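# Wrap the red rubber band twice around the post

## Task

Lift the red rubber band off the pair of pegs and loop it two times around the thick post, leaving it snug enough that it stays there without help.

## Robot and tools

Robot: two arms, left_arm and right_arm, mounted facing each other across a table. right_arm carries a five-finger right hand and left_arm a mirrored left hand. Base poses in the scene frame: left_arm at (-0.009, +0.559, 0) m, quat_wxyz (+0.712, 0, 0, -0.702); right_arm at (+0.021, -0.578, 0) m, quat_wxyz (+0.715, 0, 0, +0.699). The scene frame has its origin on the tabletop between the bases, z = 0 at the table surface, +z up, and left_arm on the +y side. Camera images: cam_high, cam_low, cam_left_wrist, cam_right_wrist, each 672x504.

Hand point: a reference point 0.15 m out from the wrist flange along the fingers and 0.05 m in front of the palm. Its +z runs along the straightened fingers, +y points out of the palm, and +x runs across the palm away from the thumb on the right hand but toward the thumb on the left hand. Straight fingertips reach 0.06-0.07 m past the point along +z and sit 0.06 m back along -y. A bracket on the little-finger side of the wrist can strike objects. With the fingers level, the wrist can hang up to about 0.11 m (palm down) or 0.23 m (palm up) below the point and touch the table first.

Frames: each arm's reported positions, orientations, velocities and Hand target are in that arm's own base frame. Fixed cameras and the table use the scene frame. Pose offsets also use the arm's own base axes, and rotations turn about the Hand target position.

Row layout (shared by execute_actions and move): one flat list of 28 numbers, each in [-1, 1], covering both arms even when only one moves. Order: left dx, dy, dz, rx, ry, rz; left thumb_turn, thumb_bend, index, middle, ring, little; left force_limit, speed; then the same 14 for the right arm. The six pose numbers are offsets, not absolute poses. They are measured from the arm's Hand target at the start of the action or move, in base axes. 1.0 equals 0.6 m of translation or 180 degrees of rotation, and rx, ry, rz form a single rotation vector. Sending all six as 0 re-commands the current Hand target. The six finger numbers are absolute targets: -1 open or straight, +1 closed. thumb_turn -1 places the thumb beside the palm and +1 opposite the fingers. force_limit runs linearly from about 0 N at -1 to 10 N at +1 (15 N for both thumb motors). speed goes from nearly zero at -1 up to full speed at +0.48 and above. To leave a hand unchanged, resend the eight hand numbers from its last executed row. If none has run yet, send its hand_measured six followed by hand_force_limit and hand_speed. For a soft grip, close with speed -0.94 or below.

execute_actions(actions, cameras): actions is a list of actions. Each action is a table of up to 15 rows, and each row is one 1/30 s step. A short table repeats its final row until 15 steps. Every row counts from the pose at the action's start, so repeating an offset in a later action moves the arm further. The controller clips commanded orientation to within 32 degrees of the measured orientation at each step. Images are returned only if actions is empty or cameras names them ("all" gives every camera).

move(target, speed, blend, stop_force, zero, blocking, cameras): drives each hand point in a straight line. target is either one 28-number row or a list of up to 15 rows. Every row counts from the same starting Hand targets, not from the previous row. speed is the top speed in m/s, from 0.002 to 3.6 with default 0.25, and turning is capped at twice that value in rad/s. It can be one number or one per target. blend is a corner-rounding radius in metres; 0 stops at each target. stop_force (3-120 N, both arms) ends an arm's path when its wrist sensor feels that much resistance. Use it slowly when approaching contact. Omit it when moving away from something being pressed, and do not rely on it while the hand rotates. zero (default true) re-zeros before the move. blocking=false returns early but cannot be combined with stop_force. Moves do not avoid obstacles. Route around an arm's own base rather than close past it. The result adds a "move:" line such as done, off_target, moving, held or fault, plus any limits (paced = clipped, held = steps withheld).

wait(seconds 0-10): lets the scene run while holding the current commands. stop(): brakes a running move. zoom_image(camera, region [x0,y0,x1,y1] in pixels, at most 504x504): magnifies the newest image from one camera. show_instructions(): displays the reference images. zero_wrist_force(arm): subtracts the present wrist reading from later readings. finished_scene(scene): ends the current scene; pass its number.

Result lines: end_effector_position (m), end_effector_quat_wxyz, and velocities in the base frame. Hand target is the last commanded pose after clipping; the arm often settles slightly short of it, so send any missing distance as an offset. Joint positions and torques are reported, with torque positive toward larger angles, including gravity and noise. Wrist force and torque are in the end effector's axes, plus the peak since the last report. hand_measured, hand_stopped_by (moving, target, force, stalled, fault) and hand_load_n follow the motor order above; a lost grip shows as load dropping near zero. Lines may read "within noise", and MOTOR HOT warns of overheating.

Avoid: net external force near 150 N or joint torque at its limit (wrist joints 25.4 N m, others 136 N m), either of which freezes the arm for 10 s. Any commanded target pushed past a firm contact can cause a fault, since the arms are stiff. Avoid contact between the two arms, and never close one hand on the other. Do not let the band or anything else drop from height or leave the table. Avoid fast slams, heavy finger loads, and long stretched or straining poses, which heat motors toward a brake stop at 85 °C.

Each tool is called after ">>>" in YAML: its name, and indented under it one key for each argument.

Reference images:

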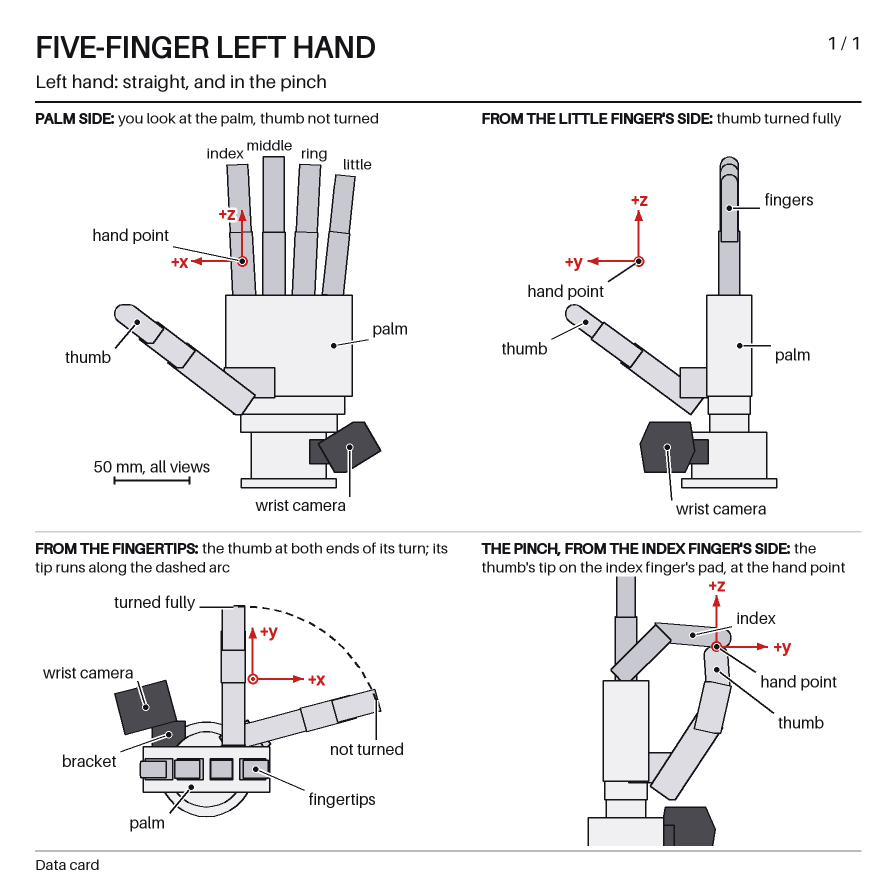

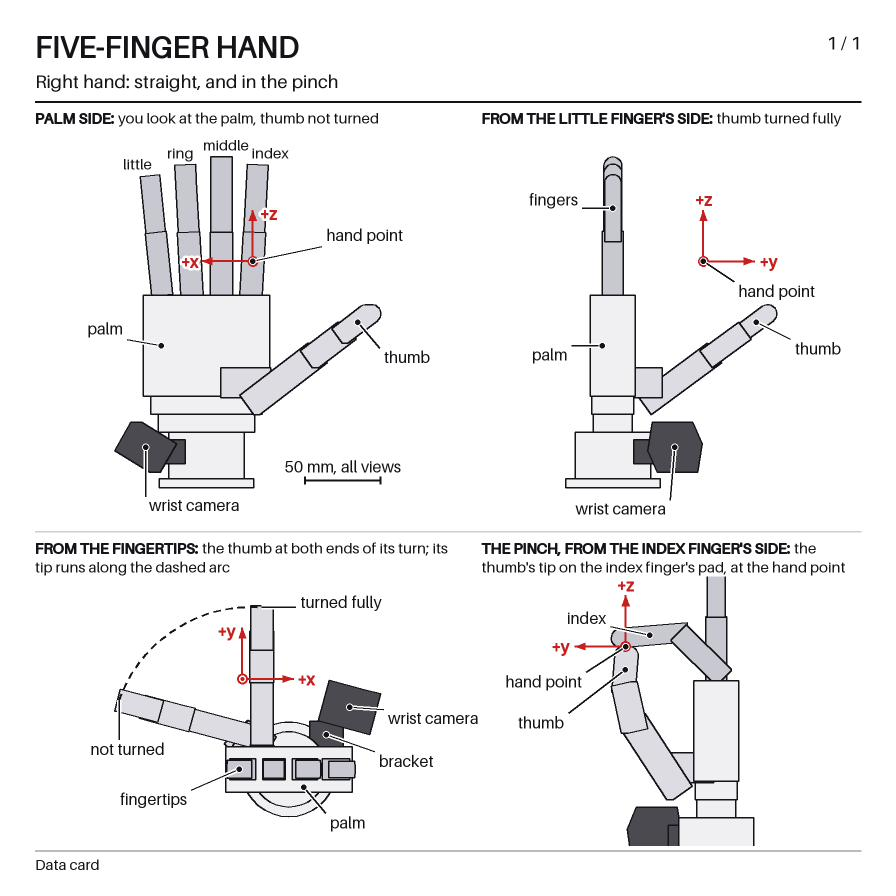

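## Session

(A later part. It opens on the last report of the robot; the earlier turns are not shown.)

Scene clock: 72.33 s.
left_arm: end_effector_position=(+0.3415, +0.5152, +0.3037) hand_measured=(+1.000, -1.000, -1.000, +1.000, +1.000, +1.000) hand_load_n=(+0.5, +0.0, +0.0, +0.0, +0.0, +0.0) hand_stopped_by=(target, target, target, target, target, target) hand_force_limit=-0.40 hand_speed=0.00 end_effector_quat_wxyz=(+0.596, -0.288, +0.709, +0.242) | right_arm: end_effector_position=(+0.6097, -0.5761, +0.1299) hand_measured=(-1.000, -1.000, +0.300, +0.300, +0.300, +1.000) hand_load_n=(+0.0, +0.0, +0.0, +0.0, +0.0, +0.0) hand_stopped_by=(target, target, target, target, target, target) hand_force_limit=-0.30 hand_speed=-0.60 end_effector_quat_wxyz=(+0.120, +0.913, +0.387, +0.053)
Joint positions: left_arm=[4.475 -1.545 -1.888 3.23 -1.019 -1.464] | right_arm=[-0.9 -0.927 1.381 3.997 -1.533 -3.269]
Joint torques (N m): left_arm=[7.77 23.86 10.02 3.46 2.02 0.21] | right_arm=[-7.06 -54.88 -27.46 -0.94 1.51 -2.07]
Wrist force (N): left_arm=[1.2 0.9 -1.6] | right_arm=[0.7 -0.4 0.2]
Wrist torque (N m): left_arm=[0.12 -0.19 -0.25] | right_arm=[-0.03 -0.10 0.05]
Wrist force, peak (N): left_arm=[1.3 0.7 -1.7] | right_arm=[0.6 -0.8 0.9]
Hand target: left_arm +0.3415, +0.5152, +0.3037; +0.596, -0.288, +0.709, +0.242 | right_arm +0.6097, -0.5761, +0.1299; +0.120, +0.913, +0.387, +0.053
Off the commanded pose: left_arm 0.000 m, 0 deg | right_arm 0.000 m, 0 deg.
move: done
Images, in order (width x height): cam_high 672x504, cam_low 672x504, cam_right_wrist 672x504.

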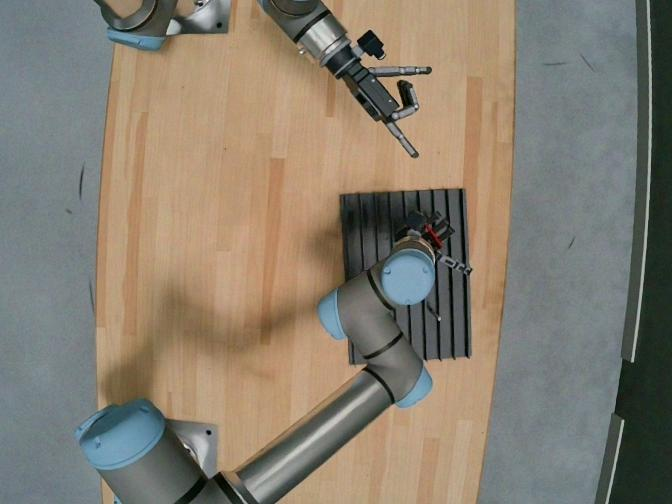

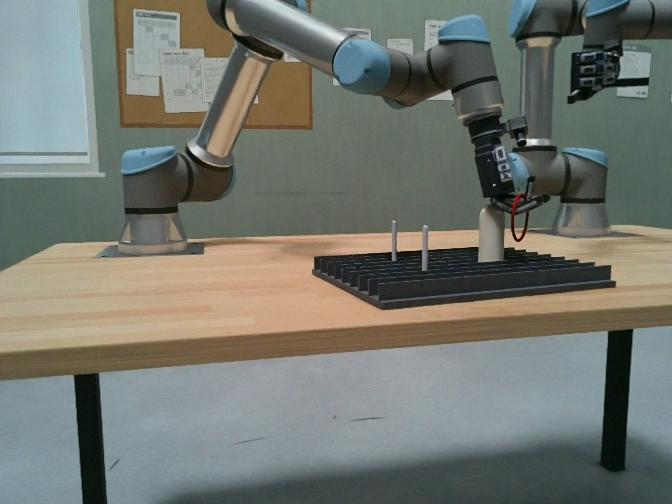

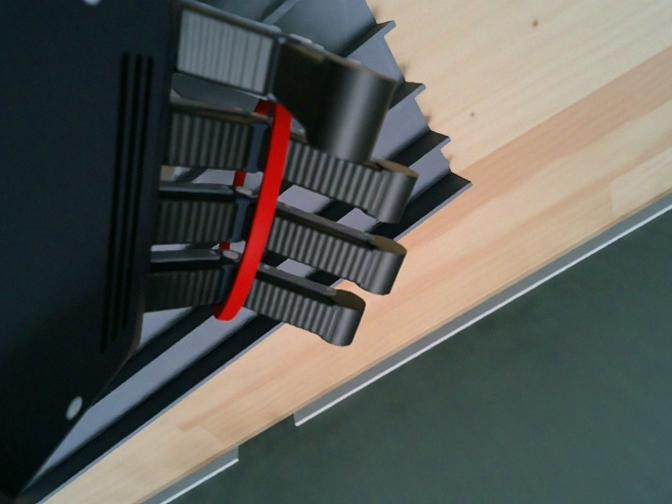

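>>> move:
  target:
    - [0,0,-0.13,0,0,0,1,-1,-1,1,1,1,-0.4,0,-0.0284,0.0272,0.0312,-0.0384,-0.0402,0,-1,-1,0.3,0.3,0.3,1,-0.3,-0.6]
    - [0,0,-0.26,0,0,0,1,-1,-1,1,1,1,-0.4,0,-0.0646,0.0617,0.0467,-0.0768,-0.0803,0,-1,-1,0.3,0.3,0.3,1,-0.3,-0.6]
  speed: 0.05
  blend: [0.003,0]
  cameras: ["cam_high","cam_low"]

>>> zoom_image:
  camera: "cam_low"
  region: [430, 120, 570, 260]

>>> zoom_image:
  camera: "cam_high"
  region: [340, 180, 480, 320]

Scene clock: 77.50 s.
left_arm: end_effector_position=(+0.3414, +0.5151, +0.1476) hand_measured=(+1.000, -1.000, -1.000, +1.000, +1.000, +1.000) hand_load_n=(+0.5, +0.0, +0.0, +0.5, +0.0, +0.0) hand_stopped_by=(target, target, target, target, target, target) hand_force_limit=-0.40 hand_speed=0.00 end_effector_quat_wxyz=(+0.596, -0.288, +0.709, +0.242) | right_arm: end_effector_position=(+0.5709, -0.5391, +0.1580) hand_measured=(-1.000, -1.000, +0.300, +0.300, +0.300, +1.000) hand_load_n=(+0.0, +0.0, +0.0, +0.0, +0.0, +0.0) hand_stopped_by=(target, target, target, target, target, target) hand_force_limit=-0.30 hand_speed=-0.60 end_effector_quat_wxyz=(+0.277, +0.878, +0.373, +0.120)
Joint positions: left_arm=[4.475 -1.744 -2.131 3.672 -1.019 -1.464] | right_arm=[-0.93 -1.067 1.802 3.371 -1.473 -3.273]
Joint torques (N m): left_arm=[4.64 27.37 31.11 -0.77 1.67 -0.06] | right_arm=[2.77 -32.8 -20.15 -1.3 -1.43 2.12]
Wrist force (N): left_arm=[1.1 0.4 -1.8] | right_arm=[0.7 -1.4 0.3]
Wrist torque (N m): left_arm=[0.06 -0.23 -0.20] | right_arm=[-0.21 -0.09 0.06]
Wrist force, peak (N): left_arm=[1.6 0.5 -1.7] | right_arm=[0.7 -1.7 0.0]
Hand target: left_arm +0.3415, +0.5152, +0.1477; +0.596, -0.288, +0.709, +0.242 | right_arm +0.5710, -0.5390, +0.1580; +0.277, +0.878, +0.373, +0.120
Off the commanded pose: left_arm 0.000 m, 0 deg | right_arm 0.000 m, 0 deg.
move: done
Images, in order (width x height): cam_high 672x504, cam_low 672x504.

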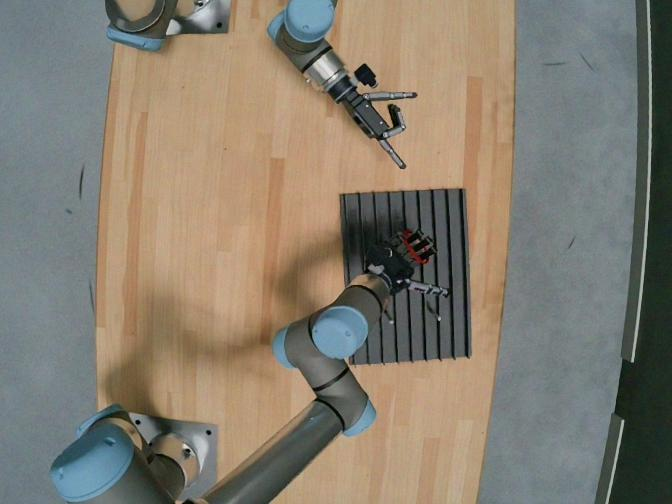

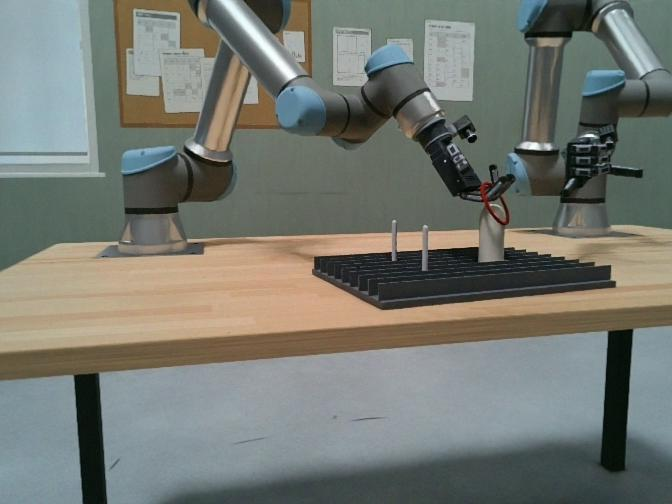

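Scaled by 3.600 from the camera's 672x504 image, which has a finer 960x720 frame.

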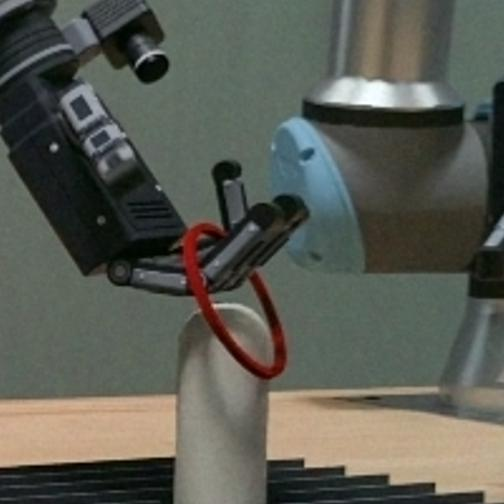

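Scaled by 3.600 from the camera's 672x504 image, which has a finer 960x720 frame.

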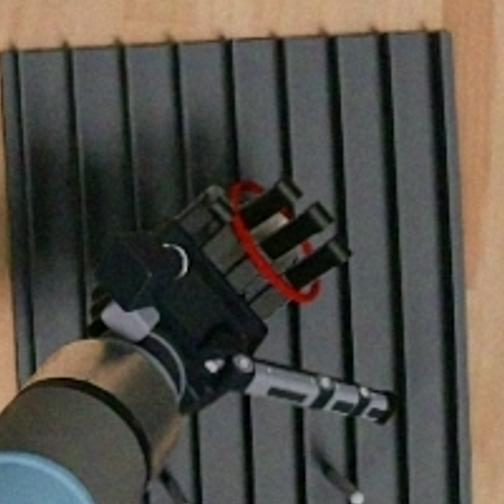

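>>> move:
  target: [0.1912,0.1859,-0.0328,0,0,0,1,-1,-1,1,1,1,-0.4,0,0,0,0,0,0,0,-1,-1,0.3,0.3,0.3,1,-0.3,-0.6]
  speed: 0.12

>>> move:
  target: [0.0697,-0.0717,-0.0167,0,0,0,1,-1,-1,1,1,1,-0.4,0,0,0,0,0,0,0,-1,-1,0.3,0.3,0.3,1,-0.3,-0.6]
  speed: 0.05
  stop_force: 6
  cameras: ["cam_high","cam_low"]

>>> zoom_image:
  camera: "cam_low"
  region: [430, 120, 570, 260]

>>> zoom_image:
  camera: "cam_high"
  region: [340, 160, 480, 300]

Scene clock: 80.07 s.
left_arm: end_effector_position=(+0.4561, +0.6266, +0.1280) hand_measured=(+1.000, -1.000, -1.000, +1.000, +1.000, +1.000) hand_load_n=(+0.5, +0.0, +0.0, +0.0, +0.0, +0.0) hand_stopped_by=(target, target, target, target, target, target) hand_force_limit=-0.40 hand_speed=0.00 end_effector_quat_wxyz=(+0.596, -0.288, +0.709, +0.242) | right_arm: end_effector_position=(+0.5710, -0.5390, +0.1580) hand_measured=(-1.000, -1.000, +0.300, +0.300, +0.300, +1.000) hand_load_n=(+0.0, +0.0, +0.0, +0.0, +0.0, +0.0) hand_stopped_by=(target, target, target, target, target, target) hand_force_limit=-0.30 hand_speed=-0.60 end_effector_quat_wxyz=(+0.277, +0.878, +0.373, +0.120)
Joint positions: left_arm=[4.303 -2.094 -1.679 3.587 -1.187 -1.501] | right_arm=[-0.93 -1.067 1.802 3.371 -1.473 -3.273]
Joint torques (N m): left_arm=[2.52 34.37 23.02 3.57 2.02 2.33] | right_arm=[6.79 -32.43 -15.21 -5.73 -1.68 0.06]
Wrist force (N): left_arm=[1.0 0.9 -1.0] | right_arm=[0.6 -1.3 0.1]
Wrist torque (N m): left_arm=[0.13 -0.16 -0.14] | right_arm=[-0.18 -0.06 0.07]
Wrist force, peak (N): left_arm=[1.4 0.4 -2.6] | right_arm=[0.9 -1.4 0.2]
Hand target: left_arm +0.4562, +0.6267, +0.1280; +0.596, -0.288, +0.709, +0.242 | right_arm +0.5710, -0.5390, +0.1580; +0.277, +0.878, +0.373, +0.120
Off the commanded pose: left_arm 0.000 m, 0 deg | right_arm 0.000 m, 0 deg.
move: done

Scene clock: 82.70 s.
left_arm: end_effector_position=(+0.4980, +0.5837, +0.1180) hand_measured=(+1.000, -1.000, -1.000, +1.000, +1.000, +1.000) hand_load_n=(+0.5, +0.0, +0.0, +0.0, +0.0, +0.0) hand_stopped_by=(target, target, target, target, target, target) hand_force_limit=-0.40 hand_speed=0.00 end_effector_quat_wxyz=(+0.596, -0.288, +0.709, +0.242) | right_arm: end_effector_position=(+0.5710, -0.5390, +0.1580) hand_measured=(-1.000, -1.000, +0.300, +0.300, +0.300, +1.000) hand_load_n=(+0.0, +0.0, +0.0, +0.0, +0.0, +0.0) hand_stopped_by=(target, target, target, target, target, target) hand_force_limit=-0.30 hand_speed=-0.60 end_effector_quat_wxyz=(+0.277, +0.878, +0.373, +0.120)
Joint positions: left_arm=[4.192 -2.097 -1.705 3.623 -1.297 -1.522] | right_arm=[-0.93 -1.067 1.802 3.371 -1.473 -3.273]
Joint torques (N m): left_arm=[0.05 46.55 32.36 -1.47 1.56 2] | right_arm=[6.53 -33.04 -15.14 -5.42 -1.5 -2]
Wrist force (N): left_arm=[1.2 0.5 -1.1] | right_arm=[0.5 -1.0 0.1]
Wrist torque (N m): left_arm=[0.04 -0.23 -0.07] | right_arm=[-0.15 -0.05 0.07]
Wrist force, peak (N): left_arm=[1.2 1.7 -1.0] | right_arm=[0.6 -1.5 0.1]
Hand target: left_arm +0.4980, +0.5837, +0.1180; +0.596, -0.288, +0.709, +0.242 | right_arm +0.5710, -0.5390, +0.1580; +0.277, +0.878, +0.373, +0.120
Off the commanded pose: left_arm 0.000 m, 0 deg | right_arm 0.000 m, 0 deg.
move: done
Images, in order (width x height): cam_high 672x504, cam_low 672x504.

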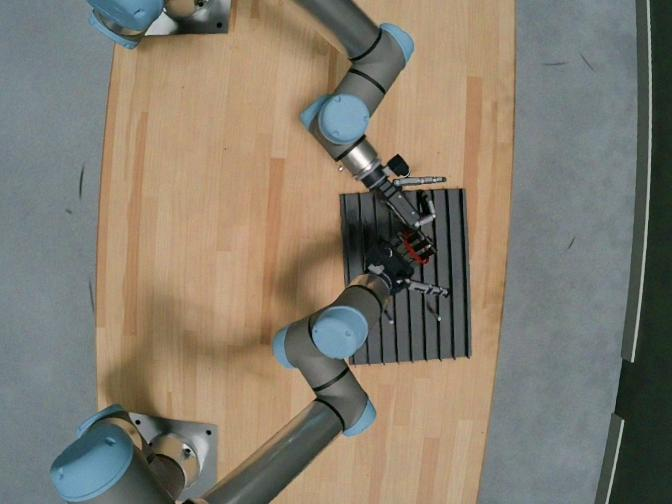

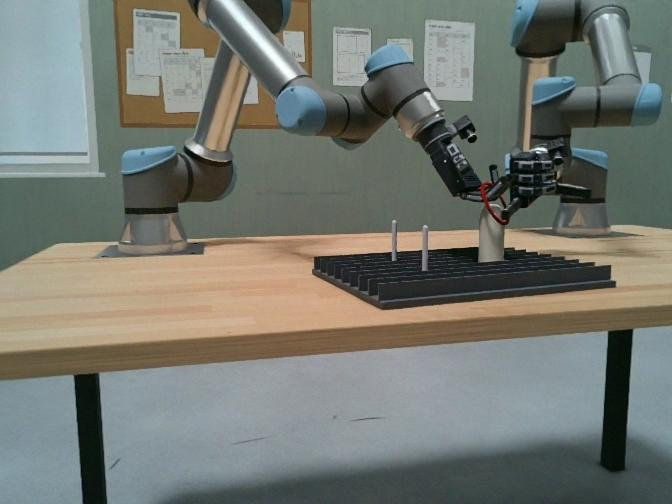

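Scaled by 3.600 from the camera's 672x504 image, which has a finer 960x720 frame.

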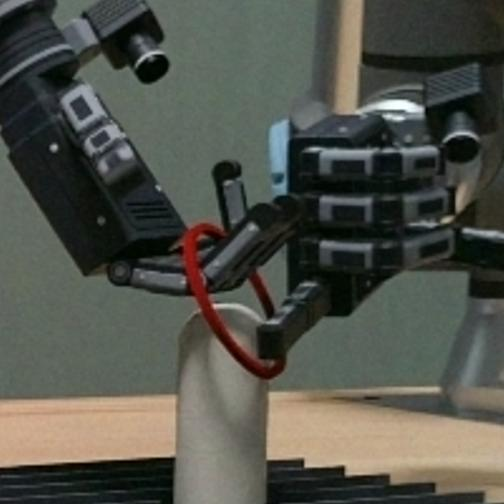

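Scaled by 3.600 from the camera's 672x504 image, which has a finer 960x720 frame.

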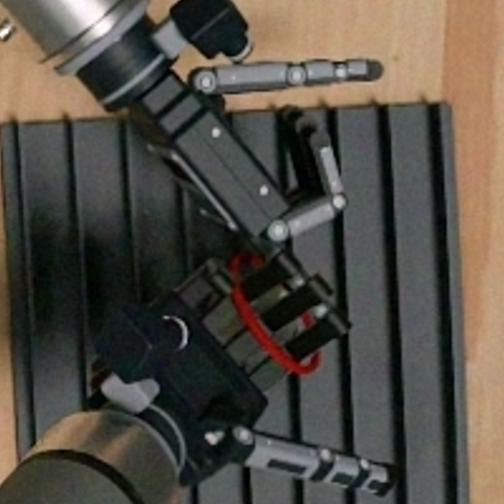

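>>> move:
  target: [-0.002,0.002,-0.055,0,0,0,1,-1,-1,1,1,1,-0.4,0,0,0,0,0,0,0,-1,-1,0.3,0.3,0.3,1,-0.3,-0.6]
  speed: 0.04
  stop_force: 15
  cameras: ["cam_high","cam_low"]

>>> zoom_image:
  camera: "cam_low"
  region: [430, 120, 570, 260]

>>> zoom_image:
  camera: "cam_high"
  region: [340, 160, 480, 300]

Scene clock: 85.20 s.
left_arm: end_effector_position=(+0.4968, +0.5849, +0.0850) hand_measured=(+1.000, -1.000, -1.000, +1.000, +1.000, +1.000) hand_load_n=(+0.0, +0.0, -0.5, +0.0, +0.0, +0.0) hand_stopped_by=(target, target, target, target, target, target) hand_force_limit=-0.40 hand_speed=0.00 end_effector_quat_wxyz=(+0.596, -0.288, +0.709, +0.242) | right_arm: end_effector_position=(+0.5710, -0.5390, +0.1580) hand_measured=(-1.000, -1.000, +0.300, +0.300, +0.300, +1.000) hand_load_n=(+0.0, -0.5, +0.0, +0.0, +0.5, -0.5) hand_stopped_by=(target, target, target, target, target, target) hand_force_limit=-0.30 hand_speed=-0.60 end_effector_quat_wxyz=(+0.277, +0.878, +0.373, +0.120)
Joint positions: left_arm=[4.195 -2.148 -1.727 3.695 -1.294 -1.522] | right_arm=[-0.93 -1.067 1.802 3.371 -1.473 -3.273]
Joint torques (N m): left_arm=[-3.48 47.39 32.83 -1.32 -0.85 0.82] | right_arm=[6.49 -33.92 -15.42 -5.02 -1.42 -2.26]
Wrist force (N): left_arm=[0.5 0.5 -1.3] | right_arm=[0.5 -1.5 0.8]
Wrist torque (N m): left_arm=[-0.01 -0.28 -0.23] | right_arm=[-0.21 -0.08 0.06]
Wrist force, peak (N): left_arm=[1.4 0.5 -1.3] | right_arm=[0.6 -1.7 0.9]
Hand target: left_arm +0.4968, +0.5849, +0.0850; +0.596, -0.288, +0.709, +0.242 | right_arm +0.5710, -0.5390, +0.1580; +0.277, +0.878, +0.373, +0.120
Off the commanded pose: left_arm 0.000 m, 0 deg | right_arm 0.000 m, 0 deg.
move: done
Images, in order (width x height): cam_high 672x504, cam_low 672x504.

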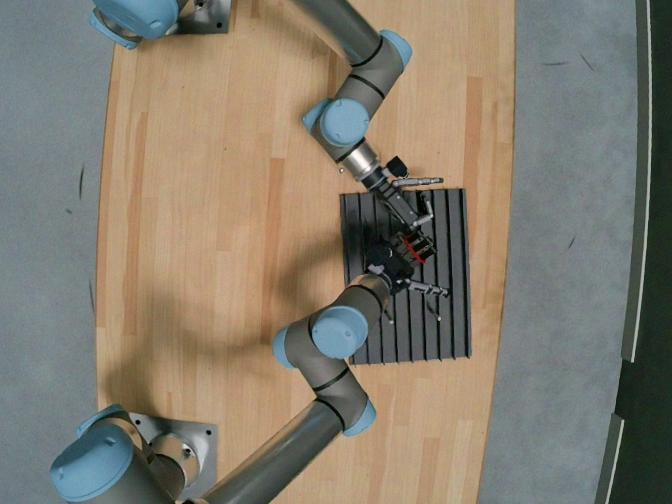

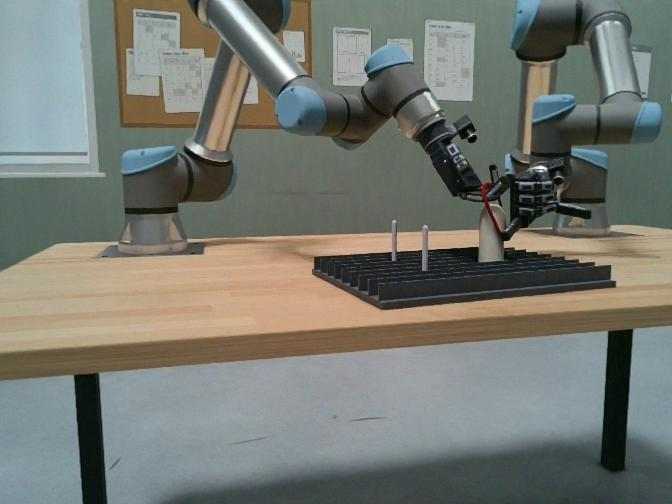

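Scaled by 3.600 from the camera's 672x504 image, which has a finer 960x720 frame.

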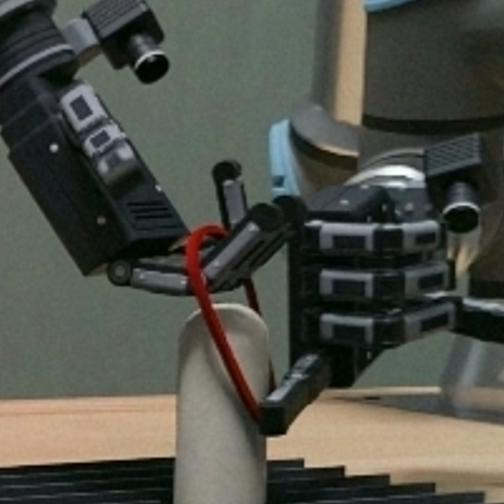

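Scaled by 3.600 from the camera's 672x504 image, which has a finer 960x720 frame.

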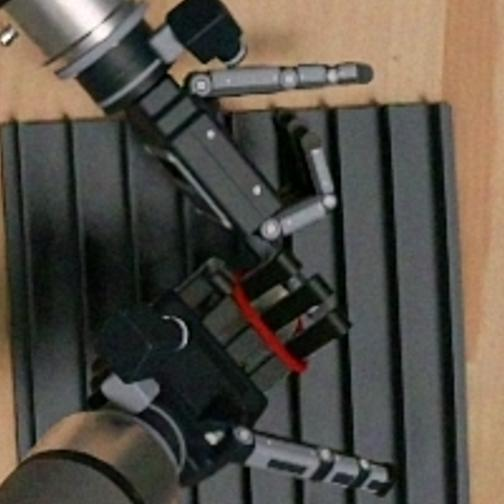

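>>> move:
  target:
    - [0,0,0,0,0,0,1,-1,-1,1,1,1,-0.4,0,-0.0251,0.0239,0.0067,-0.0384,-0.0402,0,-1,-1,0.3,0.3,0.3,1,-0.3,-0.6]
    - [0,0,0,0,0,0,1,-1,-1,1,1,1,-0.4,0,-0.0575,0.0549,-0.0283,-0.0768,-0.0803,0,-1,-1,0.3,0.3,0.3,1,-0.3,-0.6]
    - [0,0,0,0,0,0,1,-1,-1,1,1,1,-0.4,0,-0.0725,0.0693,-0.0593,-0.0960,-0.1004,0,-1,-1,0.3,0.3,0.3,1,-0.3,-0.6]
  speed: 0.05
  blend: [0.004,0.004,0]
  cameras: ["cam_high","cam_low"]

>>> zoom_image:
  camera: "cam_low"
  region: [420, 140, 560, 280]

>>> zoom_image:
  camera: "cam_high"
  region: [340, 190, 460, 310]

Scene clock: 90.63 s.
left_arm: end_effector_position=(+0.4968, +0.5849, +0.0850) hand_measured=(+1.000, -1.000, -1.000, +1.000, +1.000, +1.000) hand_load_n=(+0.0, +0.0, +0.0, +0.0, +0.0, +0.0) hand_stopped_by=(target, target, target, target, target, target) hand_force_limit=-0.40 hand_speed=0.00 end_effector_quat_wxyz=(+0.596, -0.288, +0.709, +0.242) | right_arm: end_effector_position=(+0.5274, -0.4975, +0.1223) hand_measured=(-1.000, -1.000, +0.300, +0.300, +0.300, +1.000) hand_load_n=(+0.0, +0.0, +0.0, +0.0, +0.5, +0.0) hand_stopped_by=(target, target, target, target, target, target) hand_force_limit=-0.30 hand_speed=-0.60 end_effector_quat_wxyz=(+0.460, +0.797, +0.338, +0.199)
Joint positions: left_arm=[4.195 -2.148 -1.727 3.695 -1.294 -1.522] | right_arm=[-0.971 -0.844 2.083 2.433 -1.389 -3.241]
Joint torques (N m): left_arm=[-4.03 47.06 31.69 -0.37 -1.97 -1.37] | right_arm=[4.05 -38.83 -14.62 -2.62 -1.7 -1.06]
Wrist force (N): left_arm=[0.6 -0.1 -1.5] | right_arm=[0.5 -2.0 0.6]
Wrist torque (N m): left_arm=[-0.02 -0.28 -0.23] | right_arm=[-0.34 -0.01 -0.07]
Wrist force, peak (N): left_arm=[0.3 0.3 -1.6] | right_arm=[0.6 -2.2 1.1]
Hand target: left_arm +0.4968, +0.5849, +0.0850; +0.596, -0.288, +0.709, +0.242 | right_arm +0.5275, -0.4975, +0.1224; +0.460, +0.797, +0.338, +0.199
Off the commanded pose: left_arm 0.000 m, 0 deg | right_arm 0.000 m, 0 deg.
move: done
Images, in order (width x height): cam_high 672x504, cam_low 672x504.

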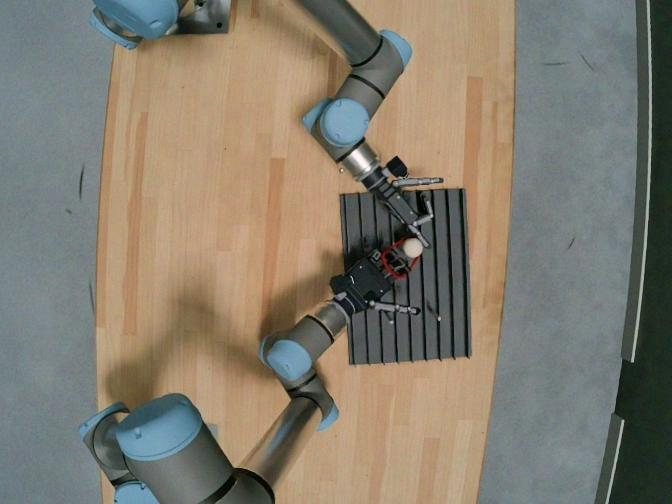

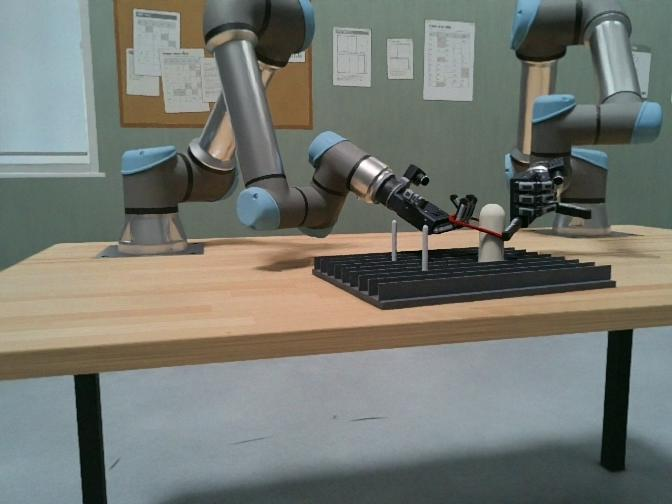

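Scaled by 3.600 from the camera's 672x504 image, which has a finer 960x720 frame.

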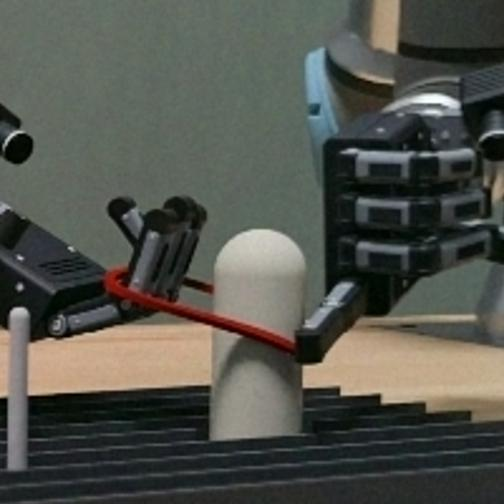

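Scaled by 4.200 from the camera's 672x504 image, which has a finer 960x720 frame.

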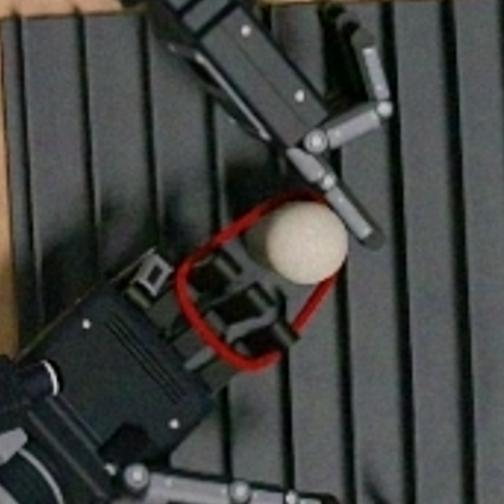

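>>> move:
  target: [0,0,0,0,0,0,1,-1,-1,1,1,1,-0.4,0,-0.0018,-0.0088,-0.0073,0,0,0,1,-1,1,1,1,1,-0.3,-0.6]
  speed: 0.03
  cameras: ["cam_high","cam_low"]

>>> zoom_image:
  camera: "cam_low"
  region: [420, 140, 560, 280]

>>> zoom_image:
  camera: "cam_high"
  region: [340, 190, 460, 310]

Scene clock: 94.07 s.
left_arm: end_effector_position=(+0.4968, +0.5849, +0.0850) hand_measured=(+1.000, -1.000, -1.000, +1.000, +1.000, +1.000) hand_load_n=(+0.0, +0.0, +0.0, +0.0, +0.0, +0.5) hand_stopped_by=(target, target, target, target, target, target) hand_force_limit=-0.40 hand_speed=0.00 end_effector_quat_wxyz=(+0.596, -0.288, +0.709, +0.242) | right_arm: end_effector_position=(+0.5264, -0.5027, +0.1180) hand_measured=(+1.000, -1.000, +1.000, +1.000, +1.000, +1.000) hand_load_n=(+0.0, +0.0, +0.5, +0.0, +0.5, +0.0) hand_stopped_by=(target, target, target, target, target, target) hand_force_limit=-0.30 hand_speed=-0.60 end_effector_quat_wxyz=(+0.460, +0.797, +0.338, +0.199)
Joint positions: left_arm=[4.195 -2.148 -1.727 3.695 -1.294 -1.522] | right_arm=[-0.979 -0.83 2.074 2.43 -1.382 -3.245]
Joint torques (N m): left_arm=[-3.64 46.2 32.09 -0.07 -2.02 -1.31] | right_arm=[8.47 -46.55 -3.55 -0.24 -1.26 2.29]
Wrist force (N): left_arm=[0.4 0.2 -1.2] | right_arm=[1.0 -1.8 1.6]
Wrist torque (N m): left_arm=[0.02 -0.25 -0.25] | right_arm=[-0.36 -0.08 0.12]
Wrist force, peak (N): left_arm=[0.7 0.1 -1.4] | right_arm=[1.1 -1.9 1.9]
Hand target: left_arm +0.4968, +0.5849, +0.0850; +0.596, -0.288, +0.709, +0.242 | right_arm +0.5264, -0.5027, +0.1180; +0.460, +0.797, +0.338, +0.199
Off the commanded pose: left_arm 0.000 m, 0 deg | right_arm 0.000 m, 0 deg.
move: done
Images, in order (width x height): cam_high 672x504, cam_low 672x504.

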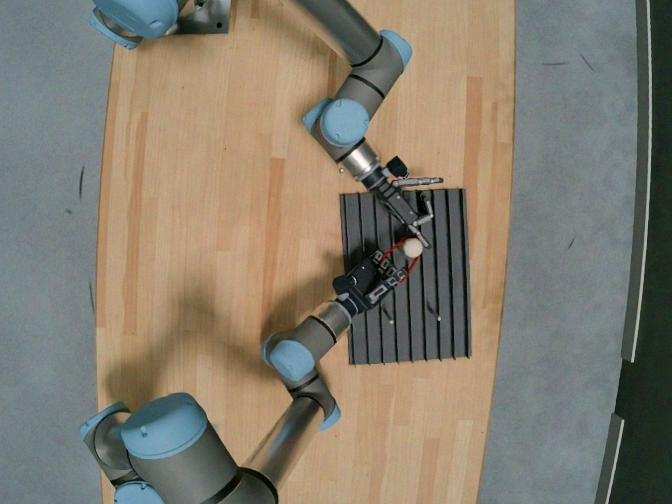

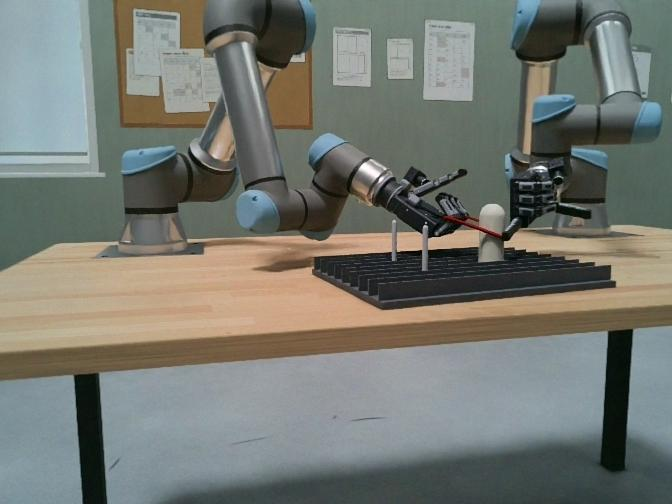

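Scaled by 3.600 from the camera's 672x504 image, which has a finer 960x720 frame.

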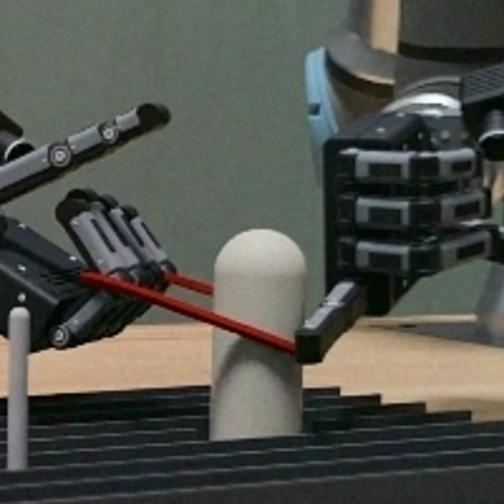

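Scaled by 4.200 from the camera's 672x504 image, which has a finer 960x720 frame.

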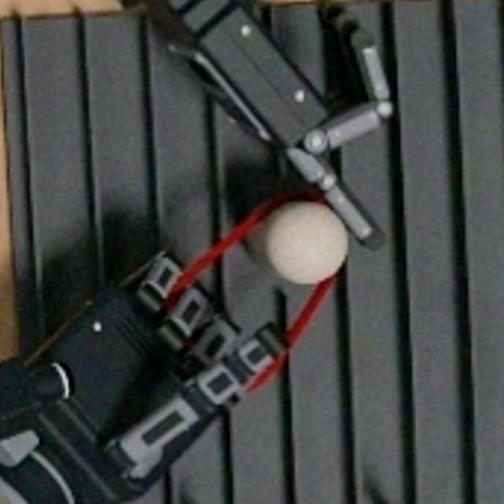

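>>> move:
  target:
    - [0,0,0,0,0,0,1,-1,-1,1,1,1,-0.4,0,-0.0320,-0.0142,-0.0373,0.1565,-0.1496,-0.125,1,-1,1,1,1,1,-0.3,-0.6]
    - [0,0,0,0,0,0,1,-1,-1,1,1,1,-0.4,0,-0.0405,0.0008,-0.0815,0.3130,-0.2992,-0.25,1,-1,1,1,1,1,-0.3,-0.6]
  speed: 0.18
  blend: [0.005,0]
  cameras: ["cam_high","cam_low"]

>>> zoom_image:
  camera: "cam_low"
  region: [410, 150, 530, 270]

>>> zoom_image:
  camera: "cam_high"
  region: [340, 190, 460, 310]

Scene clock: 99.77 s.
left_arm: end_effector_position=(+0.4968, +0.5849, +0.0850) hand_measured=(+1.000, -1.000, -1.000, +1.000, +1.000, +1.000) hand_load_n=(+0.5, +0.0, +0.0, +0.0, +0.0, +0.5) hand_stopped_by=(target, target, target, target, target, target) hand_force_limit=-0.40 hand_speed=0.00 end_effector_quat_wxyz=(+0.596, -0.288, +0.709, +0.242) | right_arm: end_effector_position=(+0.5021, -0.5023, +0.0692) hand_measured=(+1.000, -1.000, +1.000, +1.000, +1.000, +1.000) hand_load_n=(+0.0, +0.0, +1.0, +0.0, +0.0, +0.0) hand_stopped_by=(target, target, target, target, target, target) hand_force_limit=-0.30 hand_speed=-0.60 end_effector_quat_wxyz=(+0.186, +0.802, -0.325, +0.465)
Joint positions: left_arm=[4.195 -2.148 -1.727 3.695 -1.294 -1.522] | right_arm=[-0.94 -0.873 1.997 2.546 -1.419 -1.654]
Joint torques (N m): left_arm=[-4.64 45.6 29.76 0.78 -2 -1.3] | right_arm=[5.32 -34.86 -5.4 -5.97 -1.63 2.11]
Wrist force (N): left_arm=[0.7 0.2 -0.9] | right_arm=[0.0 -2.0 1.6]
Wrist torque (N m): left_arm=[0.00 -0.26 -0.24] | right_arm=[-0.18 0.16 -0.02]
Wrist force, peak (N): left_arm=[0.9 0.0 -1.4] | right_arm=[1.0 -1.9 1.8]
Hand target: left_arm +0.4968, +0.5849, +0.0850; +0.596, -0.288, +0.709, +0.242 | right_arm +0.5021, -0.5023, +0.0691; +0.186, +0.802, -0.325, +0.465
Off the commanded pose: left_arm 0.000 m, 0 deg | right_arm 0.000 m, 0 deg.
move: done
Images, in order (width x height): cam_high 672x504, cam_low 672x504.

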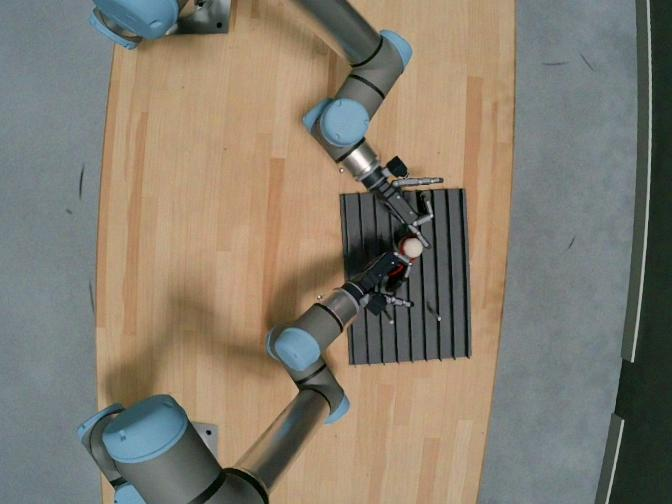

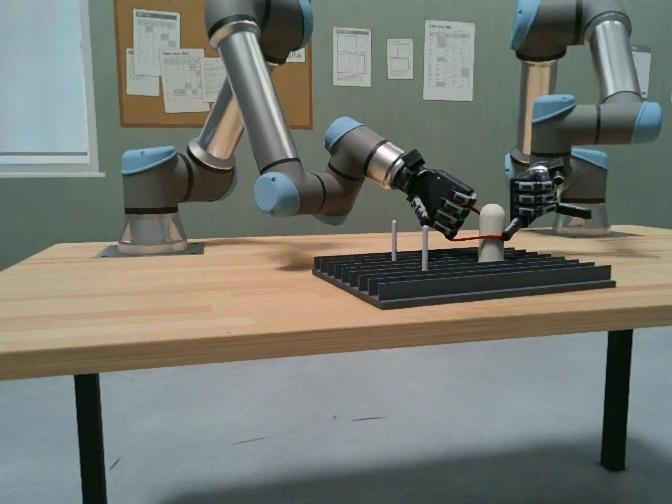

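Scaled by 4.200 from the camera's 672x504 image, which has a finer 960x720 frame.

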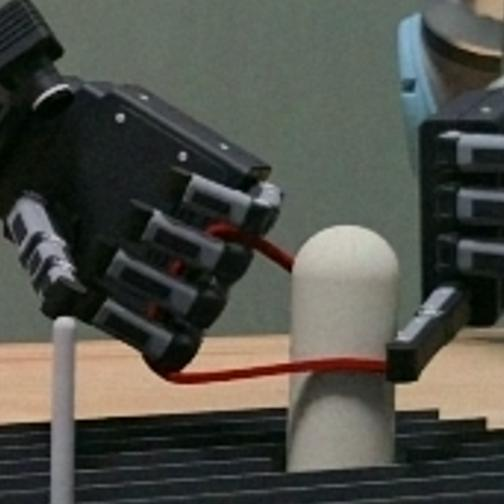

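Scaled by 4.200 from the camera's 672x504 image, which has a finer 960x720 frame.

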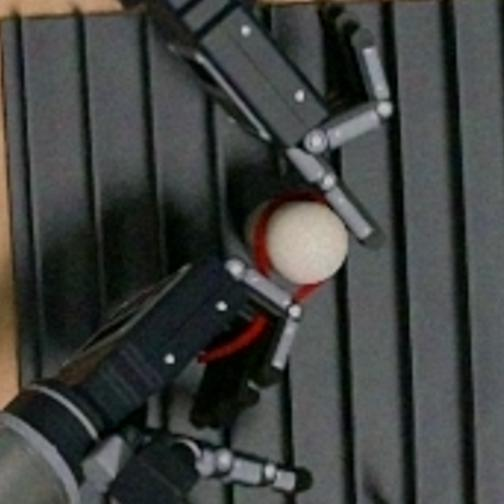

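>>> move:
  target:
    - [0,0,0,0,0,0,1,-1,-1,1,1,1,-0.4,0,0.0157,0.0377,-0.0212,0.1565,-0.1496,-0.125,1,-1,1,1,1,1,-0.3,-0.6]
    - [0,0,0,0,0,0,1,-1,-1,1,1,1,-0.4,0,0.0522,0.0687,-0.0145,0.3130,-0.2992,-0.25,1,-1,1,1,1,1,-0.3,-0.6]
  speed: 0.18
  blend: [0.005,0]
  cameras: ["cam_high","cam_low"]

>>> zoom_image:
  camera: "cam_low"
  region: [410, 150, 530, 270]

>>> zoom_image:
  camera: "cam_high"
  region: [340, 190, 460, 310]

Scene clock: 105.07 s.
left_arm: end_effector_position=(+0.4968, +0.5849, +0.0850) hand_measured=(+1.000, -1.000, -1.000, +1.000, +1.000, +1.000) hand_load_n=(+0.0, +0.0, +0.0, +0.0, +0.0, +0.5) hand_stopped_by=(target, target, target, target, target, target) hand_force_limit=-0.40 hand_speed=0.00 end_effector_quat_wxyz=(+0.596, -0.288, +0.709, +0.242) | right_arm: end_effector_position=(+0.5333, -0.4611, +0.0603) hand_measured=(+1.000, -1.000, +1.000, +1.000, +1.000, +1.000) hand_load_n=(+0.0, +0.0, +1.0, +0.0, +0.5, +0.0) hand_stopped_by=(target, target, target, target, target, target) hand_force_limit=-0.30 hand_speed=-0.60 end_effector_quat_wxyz=(+0.197, -0.338, +0.798, -0.459)
Joint positions: left_arm=[4.195 -2.148 -1.727 3.695 -1.294 -1.522] | right_arm=[-1.014 -0.906 1.98 2.607 -1.356 -0.123]
Joint torques (N m): left_arm=[-5.08 44.17 29.28 2.05 -2.21 -1.42] | right_arm=[6.09 -44.75 -14.89 -1.23 -1.88 2.07]
Wrist force (N): left_arm=[0.4 0.3 -1.3] | right_arm=[-1.8 -0.4 1.9]
Wrist torque (N m): left_arm=[0.02 -0.26 -0.25] | right_arm=[0.20 -0.02 0.07]
Wrist force, peak (N): left_arm=[0.7 0.4 -1.5] | right_arm=[-2.0 -1.4 2.0]
Hand target: left_arm +0.4968, +0.5849, +0.0850; +0.596, -0.288, +0.709, +0.242 | right_arm +0.5334, -0.4610, +0.0604; +0.197, -0.338, +0.798, -0.459
Off the commanded pose: left_arm 0.000 m, 0 deg | right_arm 0.000 m, 0 deg.
move: done
Images, in order (width x height): cam_high 672x504, cam_low 672x504.

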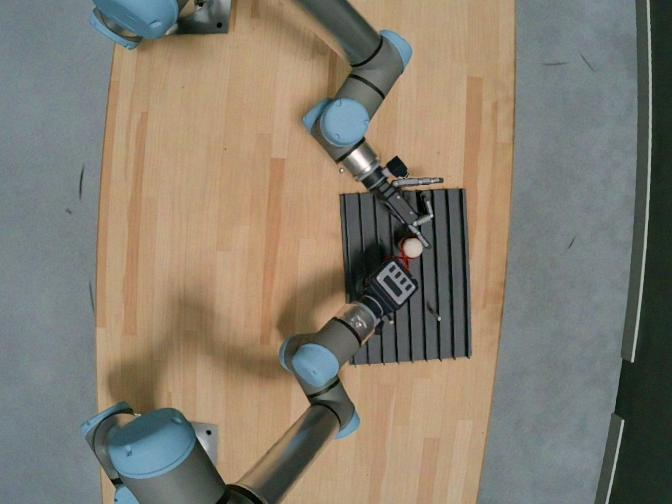

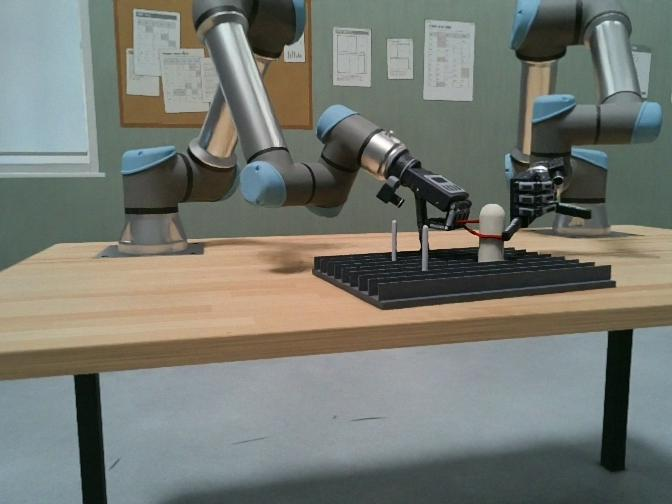

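Scaled by 4.200 from the camera's 672x504 image, which has a finer 960x720 frame.

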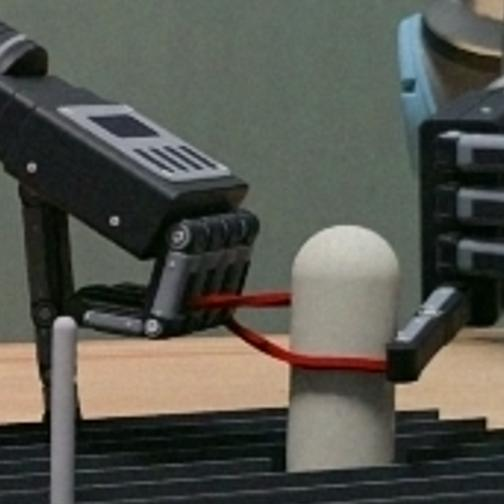

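Scaled by 4.200 from the camera's 672x504 image, which has a finer 960x720 frame.

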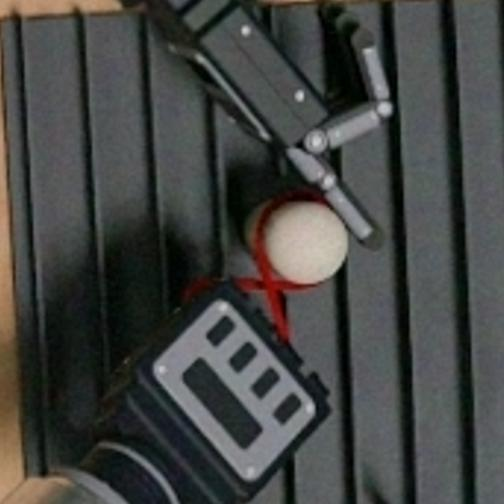

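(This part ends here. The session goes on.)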